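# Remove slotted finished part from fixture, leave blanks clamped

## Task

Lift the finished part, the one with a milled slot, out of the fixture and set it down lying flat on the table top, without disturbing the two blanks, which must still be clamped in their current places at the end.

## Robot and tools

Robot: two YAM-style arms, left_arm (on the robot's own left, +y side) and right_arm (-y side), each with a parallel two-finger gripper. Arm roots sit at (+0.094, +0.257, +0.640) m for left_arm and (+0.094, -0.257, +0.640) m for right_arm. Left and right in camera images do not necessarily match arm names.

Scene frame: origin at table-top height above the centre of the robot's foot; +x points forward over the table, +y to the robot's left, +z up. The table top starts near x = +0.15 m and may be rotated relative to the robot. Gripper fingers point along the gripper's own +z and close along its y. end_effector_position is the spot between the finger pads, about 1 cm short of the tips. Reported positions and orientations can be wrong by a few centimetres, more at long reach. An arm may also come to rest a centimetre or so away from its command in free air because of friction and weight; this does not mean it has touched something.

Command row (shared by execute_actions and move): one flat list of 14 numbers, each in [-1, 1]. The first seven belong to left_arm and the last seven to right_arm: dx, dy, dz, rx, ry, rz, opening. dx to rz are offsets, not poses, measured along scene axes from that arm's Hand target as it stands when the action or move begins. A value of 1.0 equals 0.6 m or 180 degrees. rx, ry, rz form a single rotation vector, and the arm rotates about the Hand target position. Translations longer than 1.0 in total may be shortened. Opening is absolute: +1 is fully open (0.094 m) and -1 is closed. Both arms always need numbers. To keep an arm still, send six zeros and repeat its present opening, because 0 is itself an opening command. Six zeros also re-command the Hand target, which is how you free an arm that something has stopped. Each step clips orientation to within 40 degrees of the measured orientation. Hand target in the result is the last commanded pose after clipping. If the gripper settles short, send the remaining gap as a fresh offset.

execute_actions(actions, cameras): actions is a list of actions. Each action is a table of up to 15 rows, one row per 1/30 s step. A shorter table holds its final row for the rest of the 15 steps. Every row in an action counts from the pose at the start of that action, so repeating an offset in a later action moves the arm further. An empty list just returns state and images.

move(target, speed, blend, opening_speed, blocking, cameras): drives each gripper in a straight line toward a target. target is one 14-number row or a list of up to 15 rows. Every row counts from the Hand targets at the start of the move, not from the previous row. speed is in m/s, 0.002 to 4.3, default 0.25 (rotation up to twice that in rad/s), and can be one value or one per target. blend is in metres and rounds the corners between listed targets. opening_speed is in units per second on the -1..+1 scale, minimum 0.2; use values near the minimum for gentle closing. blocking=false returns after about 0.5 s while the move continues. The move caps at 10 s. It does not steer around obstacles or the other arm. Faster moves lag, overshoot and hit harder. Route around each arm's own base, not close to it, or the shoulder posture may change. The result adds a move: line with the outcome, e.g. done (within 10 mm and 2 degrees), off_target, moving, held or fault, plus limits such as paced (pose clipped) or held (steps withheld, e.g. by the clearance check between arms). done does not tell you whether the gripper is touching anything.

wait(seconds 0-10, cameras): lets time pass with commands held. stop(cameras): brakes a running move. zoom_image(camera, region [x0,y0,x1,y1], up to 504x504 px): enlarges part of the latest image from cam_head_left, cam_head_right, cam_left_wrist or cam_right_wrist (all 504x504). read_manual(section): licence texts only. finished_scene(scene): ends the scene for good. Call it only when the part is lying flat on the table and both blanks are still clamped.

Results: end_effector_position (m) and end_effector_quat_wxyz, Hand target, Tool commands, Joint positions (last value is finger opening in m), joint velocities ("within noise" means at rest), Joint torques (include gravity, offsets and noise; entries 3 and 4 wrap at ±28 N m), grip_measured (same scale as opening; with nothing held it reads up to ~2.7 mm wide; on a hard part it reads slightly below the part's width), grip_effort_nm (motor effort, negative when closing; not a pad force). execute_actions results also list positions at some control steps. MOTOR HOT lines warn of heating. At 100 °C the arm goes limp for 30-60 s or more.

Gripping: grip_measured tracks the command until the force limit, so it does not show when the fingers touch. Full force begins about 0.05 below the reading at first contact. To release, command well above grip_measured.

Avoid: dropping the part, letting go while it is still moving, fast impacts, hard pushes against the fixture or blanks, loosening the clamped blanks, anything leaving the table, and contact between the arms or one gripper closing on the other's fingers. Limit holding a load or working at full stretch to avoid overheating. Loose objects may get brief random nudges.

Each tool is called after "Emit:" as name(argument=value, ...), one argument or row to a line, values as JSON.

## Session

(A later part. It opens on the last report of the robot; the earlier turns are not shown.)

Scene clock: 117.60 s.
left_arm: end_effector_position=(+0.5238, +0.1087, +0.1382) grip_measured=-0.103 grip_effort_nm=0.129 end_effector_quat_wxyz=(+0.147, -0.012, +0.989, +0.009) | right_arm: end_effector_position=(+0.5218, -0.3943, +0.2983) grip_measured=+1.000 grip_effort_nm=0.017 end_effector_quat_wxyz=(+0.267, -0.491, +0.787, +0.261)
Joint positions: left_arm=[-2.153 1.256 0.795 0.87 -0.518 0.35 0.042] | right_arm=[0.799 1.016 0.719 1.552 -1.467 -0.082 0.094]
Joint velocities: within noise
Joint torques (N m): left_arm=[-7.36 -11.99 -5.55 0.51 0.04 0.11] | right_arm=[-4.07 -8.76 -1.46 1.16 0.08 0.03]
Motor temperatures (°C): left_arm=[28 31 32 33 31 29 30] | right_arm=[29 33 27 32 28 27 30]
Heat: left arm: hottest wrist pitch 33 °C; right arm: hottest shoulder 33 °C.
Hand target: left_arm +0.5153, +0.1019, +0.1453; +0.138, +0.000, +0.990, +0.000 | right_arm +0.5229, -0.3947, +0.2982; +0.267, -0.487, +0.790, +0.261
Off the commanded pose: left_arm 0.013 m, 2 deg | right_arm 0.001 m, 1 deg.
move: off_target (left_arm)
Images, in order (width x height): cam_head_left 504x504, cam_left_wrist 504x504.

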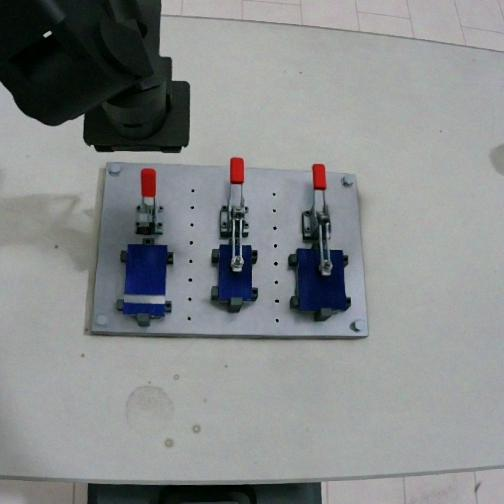

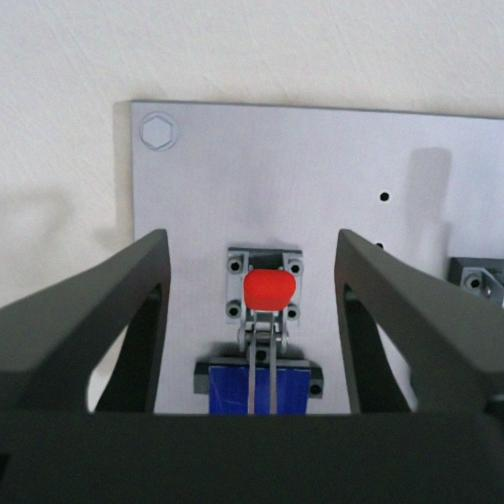

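Emit:
move(
  target=[
    [-0.01,0,0.15,0,0,0,1, 0,0,0,0,0,0,1],
    [-0.217,0.012,0.16,0,-0.078,0,1, 0,0,0,0,0,0,1],
    [-0.217,0.012,0.02,0,-0.078,0,1, 0,0,0,0,0,0,1],
  ],
  speed=0.25,
  blend=[0.03,0.03,0],
)

Scene clock: 126.70 s.
left_arm: end_effector_position=(+0.3857, +0.1045, +0.1592) grip_measured=+0.997 grip_effort_nm=0.125 end_effector_quat_wxyz=(+0.214, +0.013, +0.977, -0.019) | right_arm: end_effector_position=(+0.5218, -0.3943, +0.2983) grip_measured=+1.000 grip_effort_nm=0.017 end_effector_quat_wxyz=(+0.267, -0.491, +0.787, +0.261)
Joint positions: left_arm=[-2.085 1.602 0.562 1.548 -0.348 0.405 0.094] | right_arm=[0.799 1.016 0.719 1.552 -1.467 -0.082 0.094]
Joint velocities: within noise
Joint torques (N m): left_arm=[-5.13 -7.24 -6.63 1.69 0.24 -0.23] | right_arm=[-4.07 -8.76 -1.47 1.14 0.08 0.03]
Motor temperatures (°C): left_arm=[28 31 33 33 31 29 30] | right_arm=[29 33 27 32 28 27 30]
Heat: left arm: hottest elbow 33 °C; right arm: hottest shoulder 33 °C.
Hand target: left_arm +0.3852, +0.1090, +0.1573; +0.258, +0.000, +0.966, +0.000 | right_arm +0.5229, -0.3947, +0.2982; +0.267, -0.487, +0.790, +0.261
Off the commanded pose: left_arm 0.005 m, 6 deg | right_arm 0.001 m, 1 deg.
joint sent to its limit (left arm) — joint 4 (wrist pitch), upper limit. The joint targets are off in orientation, not in position.
move: off_target (left_arm)

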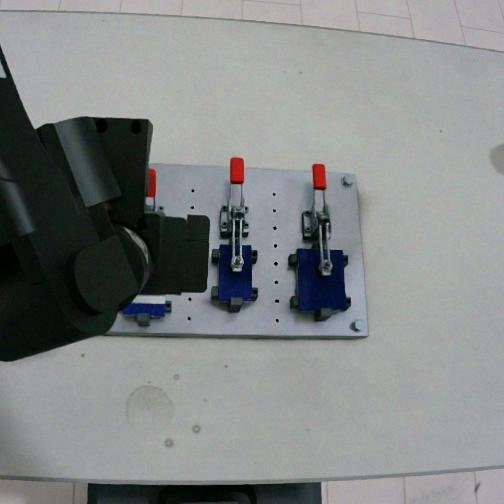

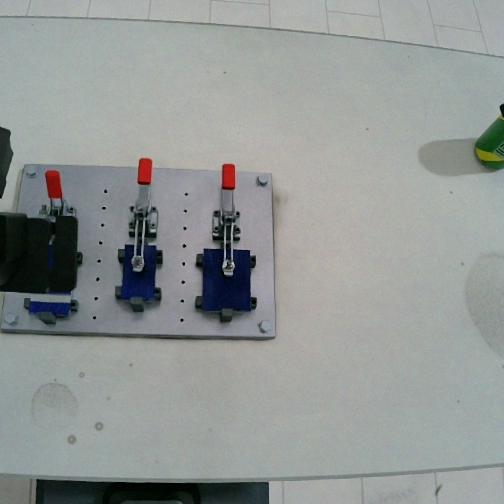

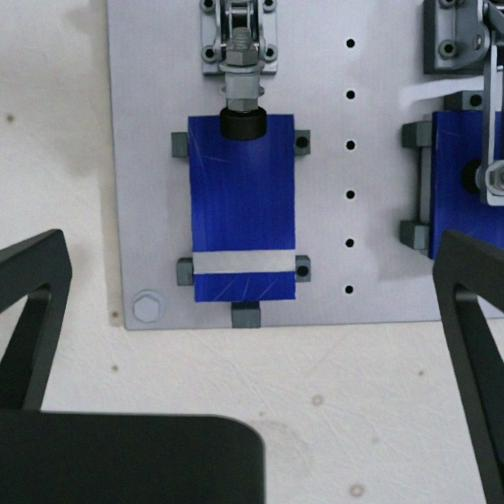

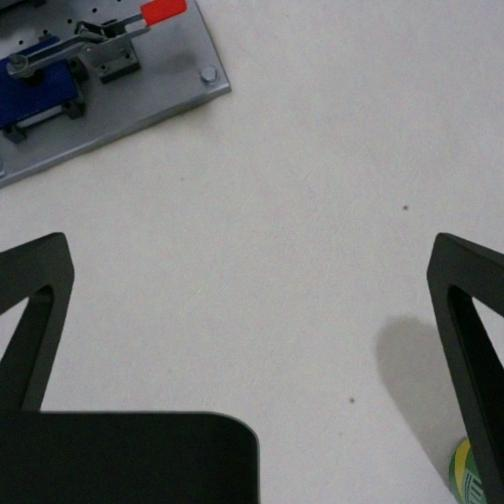

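Emit:
move(
  target=[0.0,0,-0.165,0,0.0444,0,1, 0,0,0,0,0,0,1],
  speed=0.2,
  cameras=["cam_head_left","cam_left_wrist"],
)

Scene clock: 134.63 s.
left_arm: end_effector_position=(+0.3908, +0.1051, +0.0628) grip_measured=+0.997 grip_effort_nm=0.129 end_effector_quat_wxyz=(+0.197, +0.004, +0.980, -0.001) | right_arm: end_effector_position=(+0.5218, -0.3943, +0.2983) grip_measured=+1.000 grip_effort_nm=0.022 end_effector_quat_wxyz=(+0.267, -0.491, +0.787, +0.261)
Joint positions: left_arm=[-1.998 1.718 0.812 1.38 -0.32 0.344 0.094] | right_arm=[0.799 1.016 0.719 1.552 -1.467 -0.082 0.094]
Joint velocities: within noise
Joint torques (N m): left_arm=[-5.54 -7.65 -6.31 0.64 0.2 -0.25] | right_arm=[-4.07 -8.76 -1.47 1.14 0.07 0.03]
Motor temperatures (°C): left_arm=[28 31 33 33 31 29 30] | right_arm=[29 33 27 32 28 27 30]
Heat: left arm: hottest elbow 33 °C; right arm: hottest shoulder 33 °C.
Hand target: left_arm +0.3851, +0.1090, +0.0583; +0.190, +0.000, +0.982, +0.000 | right_arm +0.5229, -0.3947, +0.2982; +0.267, -0.487, +0.790, +0.261
Off the commanded pose: left_arm 0.008 m, 1 deg | right_arm 0.001 m, 1 deg.
move: done
Images, in order (width x height): cam_head_left 504x504, cam_left_wrist 504x504.

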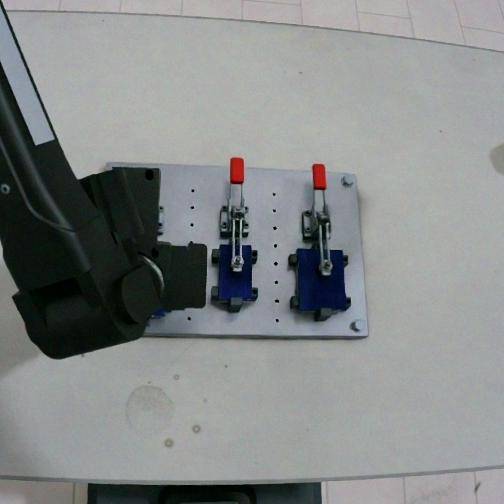

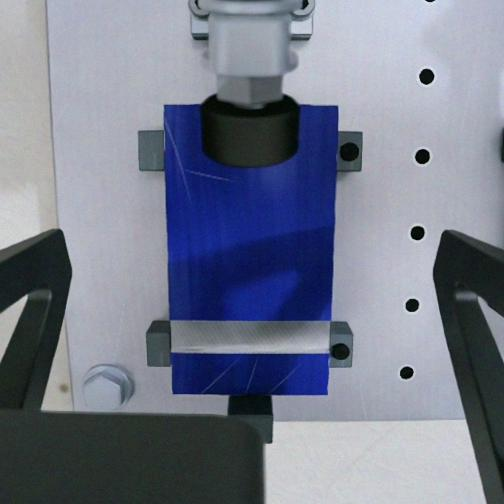

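Emit:
move(
  target=[-0.0063,0,-0.0663,0,0,0,1, 0,0,0,0,0,0,1],
  speed=0.12,
  cameras=["cam_head_left","cam_left_wrist"],
)

Scene clock: 138.43 s.
left_arm: end_effector_position=(+0.3860, +0.1047, +0.0244) grip_measured=+0.997 grip_effort_nm=0.129 end_effector_quat_wxyz=(+0.196, +0.004, +0.981, -0.001) | right_arm: end_effector_position=(+0.5218, -0.3943, +0.2983) grip_measured=+1.000 grip_effort_nm=0.022 end_effector_quat_wxyz=(+0.267, -0.491, +0.787, +0.261)
Joint positions: left_arm=[-1.964 1.789 0.915 1.342 -0.289 0.326 0.094] | right_arm=[0.799 1.016 0.719 1.552 -1.467 -0.082 0.094]
Joint velocities: within noise
Joint torques (N m): left_arm=[-5.6 -7.59 -5.82 0.61 0.21 -0.25] | right_arm=[-4.07 -8.76 -1.47 1.16 0.08 0.03]
Motor temperatures (°C): left_arm=[28 31 33 33 31 29 30] | right_arm=[29 33 27 32 28 27 30]
Heat: left arm: hottest elbow 33 °C; right arm: hottest shoulder 33 °C.
Hand target: left_arm +0.3814, +0.1091, +0.0185; +0.191, +0.000, +0.982, +0.000 | right_arm +0.5229, -0.3947, +0.2982; +0.267, -0.487, +0.790, +0.261
Off the commanded pose: left_arm 0.009 m, 1 deg | right_arm 0.001 m, 1 deg.
move: done
Images, in order (width x height): cam_head_left 504x504, cam_left_wrist 504x504.

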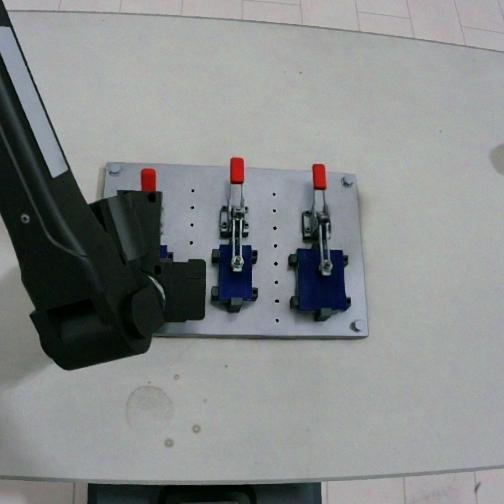

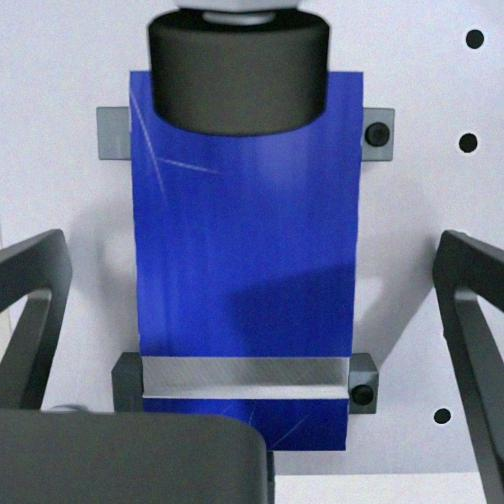

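Emit:
move(
  target=[0,0,0,0,0,0,-0.05, 0,0,0,0,0,0,1],
  opening_speed=0.8,
  cameras=["cam_left_wrist"],
)

Scene clock: 141.50 s.
left_arm: end_effector_position=(+0.3860, +0.1059, +0.0241) grip_measured=+0.046 grip_effort_nm=-1.018 end_effector_quat_wxyz=(+0.196, +0.003, +0.981, +0.000) | right_arm: end_effector_position=(+0.5218, -0.3943, +0.2983) grip_measured=+1.000 grip_effort_nm=0.012 end_effector_quat_wxyz=(+0.267, -0.491, +0.787, +0.261)
Joint positions: left_arm=[-1.962 1.789 0.915 1.342 -0.29 0.325 0.049] | right_arm=[0.799 1.016 0.719 1.552 -1.467 -0.082 0.094]
Joint velocities: within noise
Joint torques (N m): left_arm=[-5.71 -7.65 -5.81 0.59 0.22 -0.22] | right_arm=[-4.07 -8.7 -1.47 1.16 0.08 0.03]
Motor temperatures (°C): left_arm=[28 31 33 33 31 29 30] | right_arm=[29 33 27 32 28 27 30]
Heat: left arm: hottest elbow 33 °C; right arm: hottest shoulder 33 °C.
Hand target: left_arm +0.3814, +0.1091, +0.0185; +0.190, +0.000, +0.982, +0.000 | right_arm +0.5229, -0.3947, +0.2982; +0.267, -0.487, +0.790, +0.261
Off the commanded pose: left_arm 0.008 m, 1 deg | right_arm 0.001 m, 1 deg.
move: done
Images, in order (width x height): cam_left_wrist 504x504.

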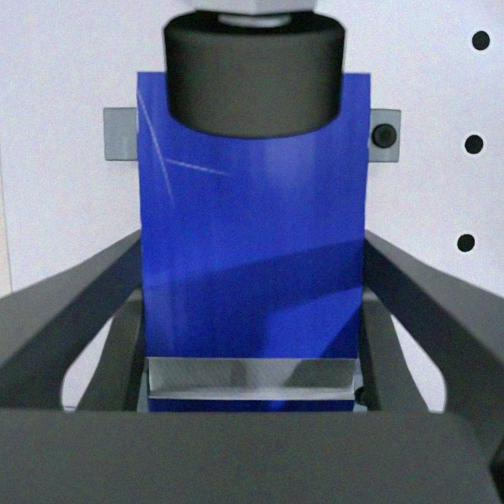

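Emit:
move(
  target=[
    [0,0,0.06,0,0,0,-0.05, 0,0,0,0,0,0,1],
    [-0.08,0,0.17,0,0,0,-0.05, 0,0,0,0,0,0,1],
    [-0.02,0.24,0.17,0,0,0,-0.05, 0,0,0,0,0,0,1],
    [-0.02,0.24,0.01,0,0,0,-0.05, 0,0,0,0,0,0,1],
  ],
  speed=[0.1,0.2,0.25,0.15],
  blend=[0.01,0.03,0.03,0],
)

Scene clock: 154.17 s.
left_arm: end_effector_position=(+0.3738, +0.2483, +0.0263) grip_measured=+0.045 grip_effort_nm=-1.038 end_effector_quat_wxyz=(+0.196, +0.006, +0.981, -0.001) | right_arm: end_effector_position=(+0.5218, -0.3943, +0.2983) grip_measured=+1.000 grip_effort_nm=0.017 end_effector_quat_wxyz=(+0.267, -0.491, +0.787, +0.261)
Joint positions: left_arm=[-1.662 1.688 0.809 1.326 -0.019 0.197 0.049] | right_arm=[0.799 1.016 0.719 1.552 -1.467 -0.082 0.094]
Joint velocities: within noise
Joint torques (N m): left_arm=[-1.03 -9.05 -7.06 0.76 0.17 -0.24] | right_arm=[-4.07 -8.76 -1.47 1.16 0.08 0.03]
Motor temperatures (°C): left_arm=[28 30 33 33 31 28 31] | right_arm=[28 33 27 32 28 27 30]
Heat: left arm: hottest elbow 33 °C; right arm: hottest shoulder 33 °C.
Hand target: left_arm +0.3692, +0.2530, +0.0245; +0.190, +0.000, +0.982, +0.000 | right_arm +0.5229, -0.3947, +0.2982; +0.267, -0.487, +0.790, +0.261
Off the commanded pose: left_arm 0.007 m, 1 deg | right_arm 0.001 m, 1 deg.
move: done

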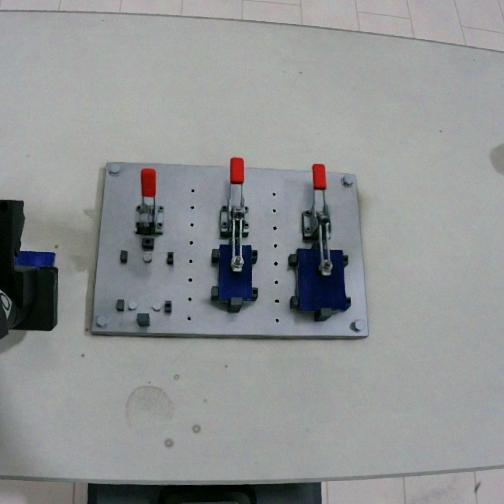

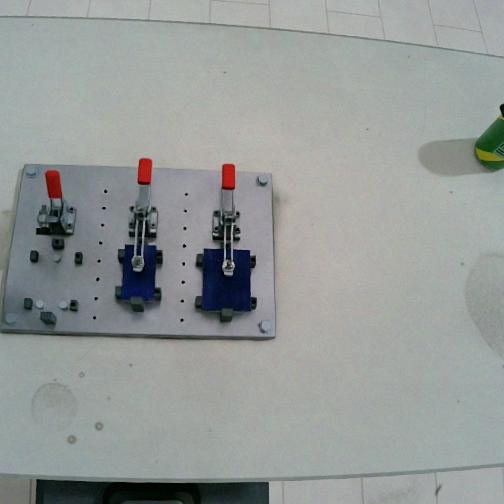

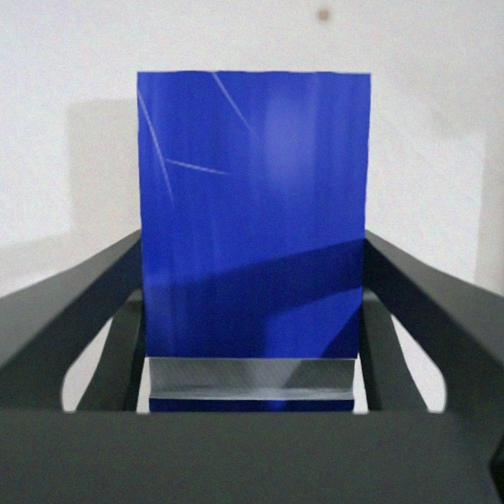

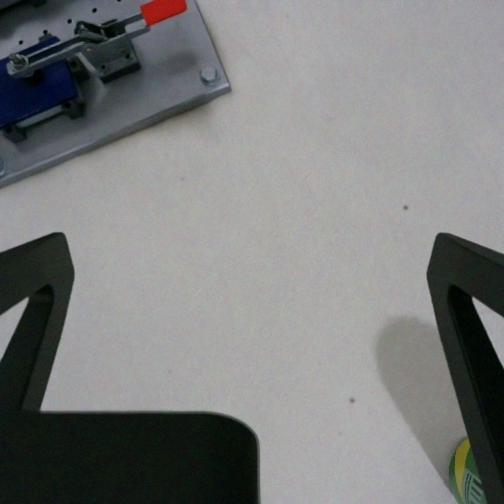

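Emit:
zoom_image(
  camera="cam_head_left",
  region=[0, 150, 220, 340],
)

Scaled by 2.291 from the camera's 504x504 image, which has a finer 720x720 frame.

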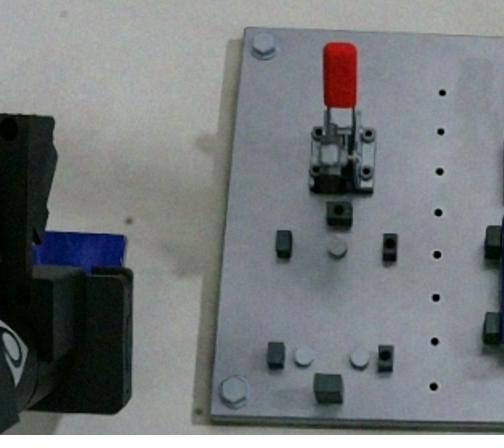

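Emit:
move(
  target=[0,0,-0.0267,0,0,0,-0.05, 0,0,0,0,0,0,1],
  speed=0.06,
  cameras=["cam_left_wrist"],
)

Scene clock: 156.37 s.
left_arm: end_effector_position=(+0.3749, +0.2478, +0.0111) grip_measured=+0.045 grip_effort_nm=-1.038 end_effector_quat_wxyz=(+0.197, +0.006, +0.980, -0.001) | right_arm: end_effector_position=(+0.5218, -0.3943, +0.2983) grip_measured=+1.000 grip_effort_nm=0.012 end_effector_quat_wxyz=(+0.267, -0.491, +0.787, +0.261)
Joint positions: left_arm=[-1.661 1.715 0.854 1.309 -0.016 0.196 0.049] | right_arm=[0.799 1.016 0.719 1.552 -1.467 -0.082 0.094]
Joint velocities: within noise
Joint torques (N m): left_arm=[-0.97 -8.88 -6.78 0.81 0.17 -0.24] | right_arm=[-4.07 -8.76 -1.46 1.16 0.08 0.03]
Motor temperatures (°C): left_arm=[28 31 33 33 31 28 31] | right_arm=[28 33 27 32 28 27 30]
Heat: left arm: hottest elbow 33 °C; right arm: hottest shoulder 33 °C.
Hand target: left_arm +0.3694, +0.2531, +0.0084; +0.191, +0.000, +0.982, +0.000 | right_arm +0.5229, -0.3947, +0.2982; +0.267, -0.487, +0.790, +0.261
Off the commanded pose: left_arm 0.008 m, 1 deg | right_arm 0.001 m, 1 deg.
move: done
Images, in order (width x height): cam_left_wrist 504x504.

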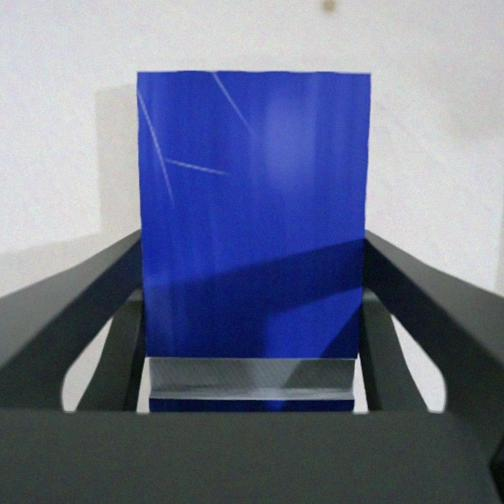

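Emit:
move(
  target=[0,0,-0.01,0,0,0,-0.05, 0,0,0,0,0,0,1],
  speed=0.04,
  cameras=["cam_left_wrist"],
)

Scene clock: 157.57 s.
left_arm: end_effector_position=(+0.3750, +0.2480, +0.0109) grip_measured=+0.045 grip_effort_nm=-1.048 end_effector_quat_wxyz=(+0.197, +0.006, +0.980, -0.001) | right_arm: end_effector_position=(+0.5218, -0.3943, +0.2983) grip_measured=+1.000 grip_effort_nm=0.017 end_effector_quat_wxyz=(+0.267, -0.491, +0.787, +0.261)
Joint positions: left_arm=[-1.66 1.715 0.855 1.309 -0.016 0.196 0.049] | right_arm=[0.799 1.016 0.719 1.552 -1.467 -0.082 0.094]
Joint velocities: within noise
Joint torques (N m): left_arm=[-0.85 -8.06 -5.3 0.57 0.19 -0.25] | right_arm=[-4.07 -8.76 -1.46 1.16 0.08 0.03]
Motor temperatures (°C): left_arm=[28 30 33 33 31 28 31] | right_arm=[28 33 27 32 28 27 30]
Heat: left arm: hottest elbow 33 °C; right arm: hottest shoulder 33 °C.
Hand target: left_arm +0.3694, +0.2532, +0.0025; +0.191, +0.000, +0.982, +0.001 | right_arm +0.5229, -0.3947, +0.2982; +0.267, -0.487, +0.790, +0.261
Off the commanded pose: left_arm 0.011 m, 1 deg | right_arm 0.001 m, 1 deg.
move: off_target (left_arm)
Images, in order (width x height): cam_left_wrist 504x504.

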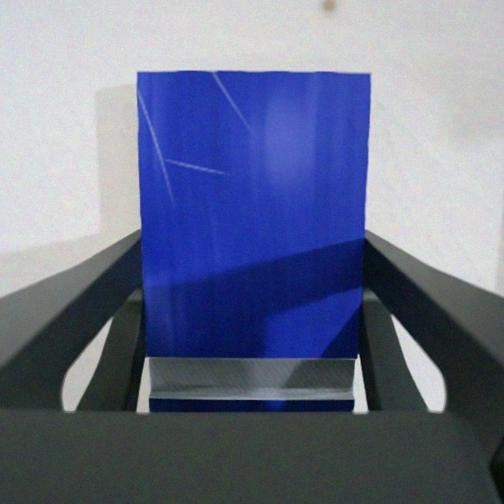

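Emit:
move(
  target=[0,0,-0.008,0,0,0,-0.05, 0,0,0,0,0,0,1],
  speed=0.03,
  cameras=["cam_left_wrist"],
)

Scene clock: 160.10 s.
left_arm: end_effector_position=(+0.3752, +0.2479, +0.0107) grip_measured=+0.045 grip_effort_nm=-1.038 end_effector_quat_wxyz=(+0.197, +0.006, +0.980, -0.001) | right_arm: end_effector_position=(+0.5218, -0.3943, +0.2983) grip_measured=+1.000 grip_effort_nm=0.017 end_effector_quat_wxyz=(+0.267, -0.491, +0.787, +0.261)
Joint positions: left_arm=[-1.66 1.715 0.856 1.309 -0.015 0.196 0.049] | right_arm=[0.799 1.016 0.719 1.552 -1.467 -0.082 0.094]
Joint velocities: within noise
Joint torques (N m): left_arm=[-0.85 -7.36 -4.14 0.39 0.21 -0.26] | right_arm=[-4.07 -8.7 -1.47 1.14 0.08 0.03]
Motor temperatures (°C): left_arm=[28 30 33 33 31 28 31] | right_arm=[28 33 27 32 28 27 30]
Heat: left arm: hottest elbow 33 °C; right arm: hottest shoulder 33 °C.
Hand target: left_arm +0.3694, +0.2531, -0.0023; +0.191, +0.000, +0.982, +0.000 | right_arm +0.5229, -0.3947, +0.2982; +0.267, -0.487, +0.790, +0.261
Off the commanded pose: left_arm 0.015 m, 1 deg | right_arm 0.001 m, 1 deg.
move: off_target (left_arm)
Images, in order (width x height): cam_left_wrist 504x504.

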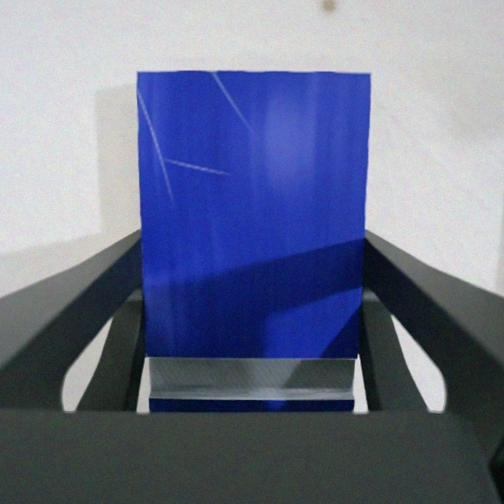

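Emit:
move(
  target=[
    [0,0,0.017,0,0,0,-0.05, 0,0,0,0,0,0,1],
    [0,0,0.017,0,0,0,0.35, 0,0,0,0,0,0,1],
  ],
  speed=0.1,
  opening_speed=0.8,
  cameras=["cam_left_wrist"],
)

Scene clock: 162.67 s.
left_arm: end_effector_position=(+0.3752, +0.2469, +0.0109) grip_measured=+0.346 grip_effort_nm=0.159 end_effector_quat_wxyz=(+0.198, +0.007, +0.980, -0.004) | right_arm: end_effector_position=(+0.5218, -0.3943, +0.2983) grip_measured=+1.000 grip_effort_nm=0.022 end_effector_quat_wxyz=(+0.267, -0.491, +0.787, +0.261)
Joint positions: left_arm=[-1.66 1.715 0.855 1.309 -0.009 0.196 0.063] | right_arm=[0.799 1.016 0.719 1.552 -1.467 -0.082 0.094]
Joint velocities: within noise
Joint torques (N m): left_arm=[-1.03 -8.82 -6.75 0.79 -0.05 -0.24] | right_arm=[-4.07 -8.76 -1.47 1.16 0.07 0.03]
Motor temperatures (°C): left_arm=[28 30 33 33 31 28 31] | right_arm=[28 33 27 32 28 27 30]
Heat: left arm: hottest elbow 33 °C; right arm: hottest shoulder 33 °C.
Hand target: left_arm +0.3694, +0.2531, +0.0079; +0.190, +0.000, +0.982, +0.000 | right_arm +0.5229, -0.3947, +0.2982; +0.267, -0.487, +0.790, +0.261
Off the commanded pose: left_arm 0.009 m, 1 deg | right_arm 0.001 m, 1 deg.
move: done
Images, in order (width x height): cam_left_wrist 504x504.

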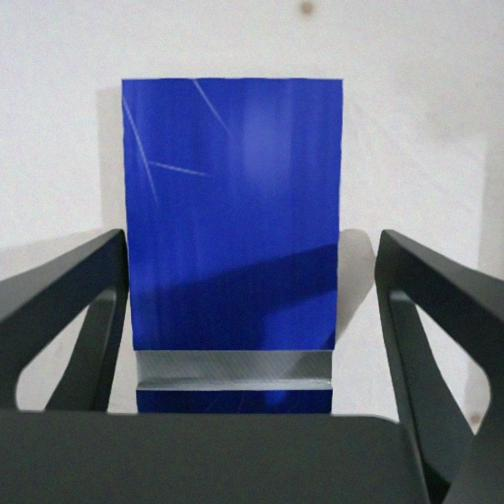

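Emit:
move(
  target=[
    [0,0.01,0.002,0,0,0,0.8, 0,0,0,0,0,0,1],
    [0,0.01,0.2,0,0,0,0.8, 0,0,0,0,0,0,1],
  ],
  speed=0.15,
)

Scene clock: 165.87 s.
left_arm: end_effector_position=(+0.3775, +0.2638, +0.1135) grip_measured=+0.797 grip_effort_nm=0.129 end_effector_quat_wxyz=(+0.197, +0.006, +0.980, +0.006) | right_arm: end_effector_position=(+0.5218, -0.3943, +0.2983) grip_measured=+1.000 grip_effort_nm=0.027 end_effector_quat_wxyz=(+0.267, -0.491, +0.787, +0.261)
Joint positions: left_arm=[-1.65 1.502 0.563 1.39 -0.02 0.193 0.084] | right_arm=[0.799 1.016 0.719 1.552 -1.467 -0.082 0.094]
Joint velocities: within noise
Joint torques (N m): left_arm=[-2.26 -10.81 -11.51 1.78 0.01 -0.18] | right_arm=[-4.07 -8.7 -1.47 1.16 0.08 0.03]
Motor temperatures (°C): left_arm=[28 30 34 33 31 28 31] | right_arm=[28 33 27 32 27 27 30]
Heat: left arm: hottest elbow 34 °C; right arm: hottest shoulder 33 °C.
Hand target: left_arm +0.3693, +0.2592, +0.1279; +0.190, +0.000, +0.982, +0.001 | right_arm +0.5229, -0.3947, +0.2982; +0.267, -0.487, +0.790, +0.261
Off the commanded pose: left_arm 0.017 m, 1 deg | right_arm 0.001 m, 1 deg.
move: off_target (left_arm)

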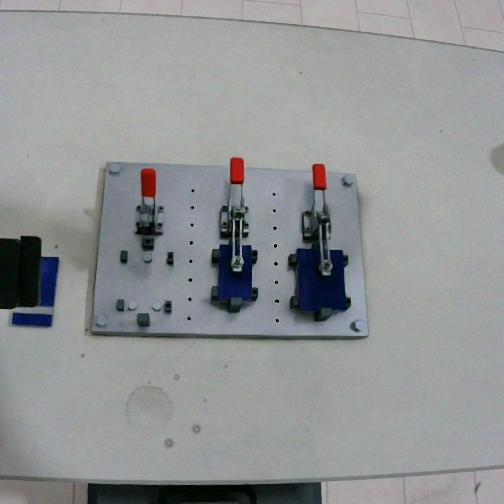

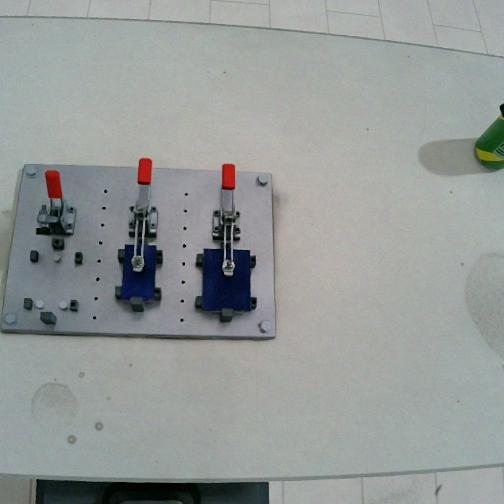

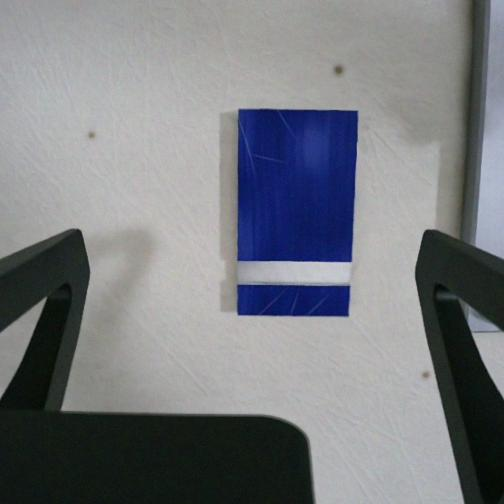

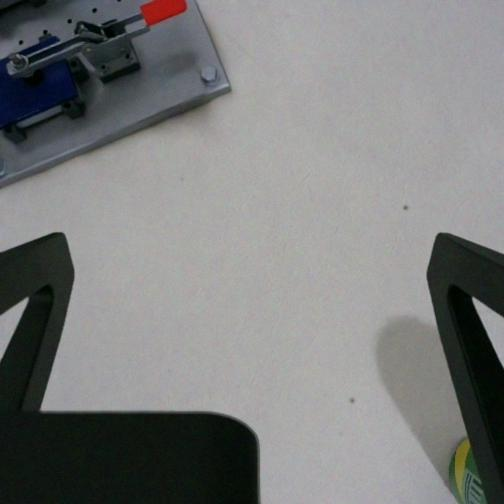

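Emit:
finished_scene(
  scene=1,
)

The scene is finished: the task was done.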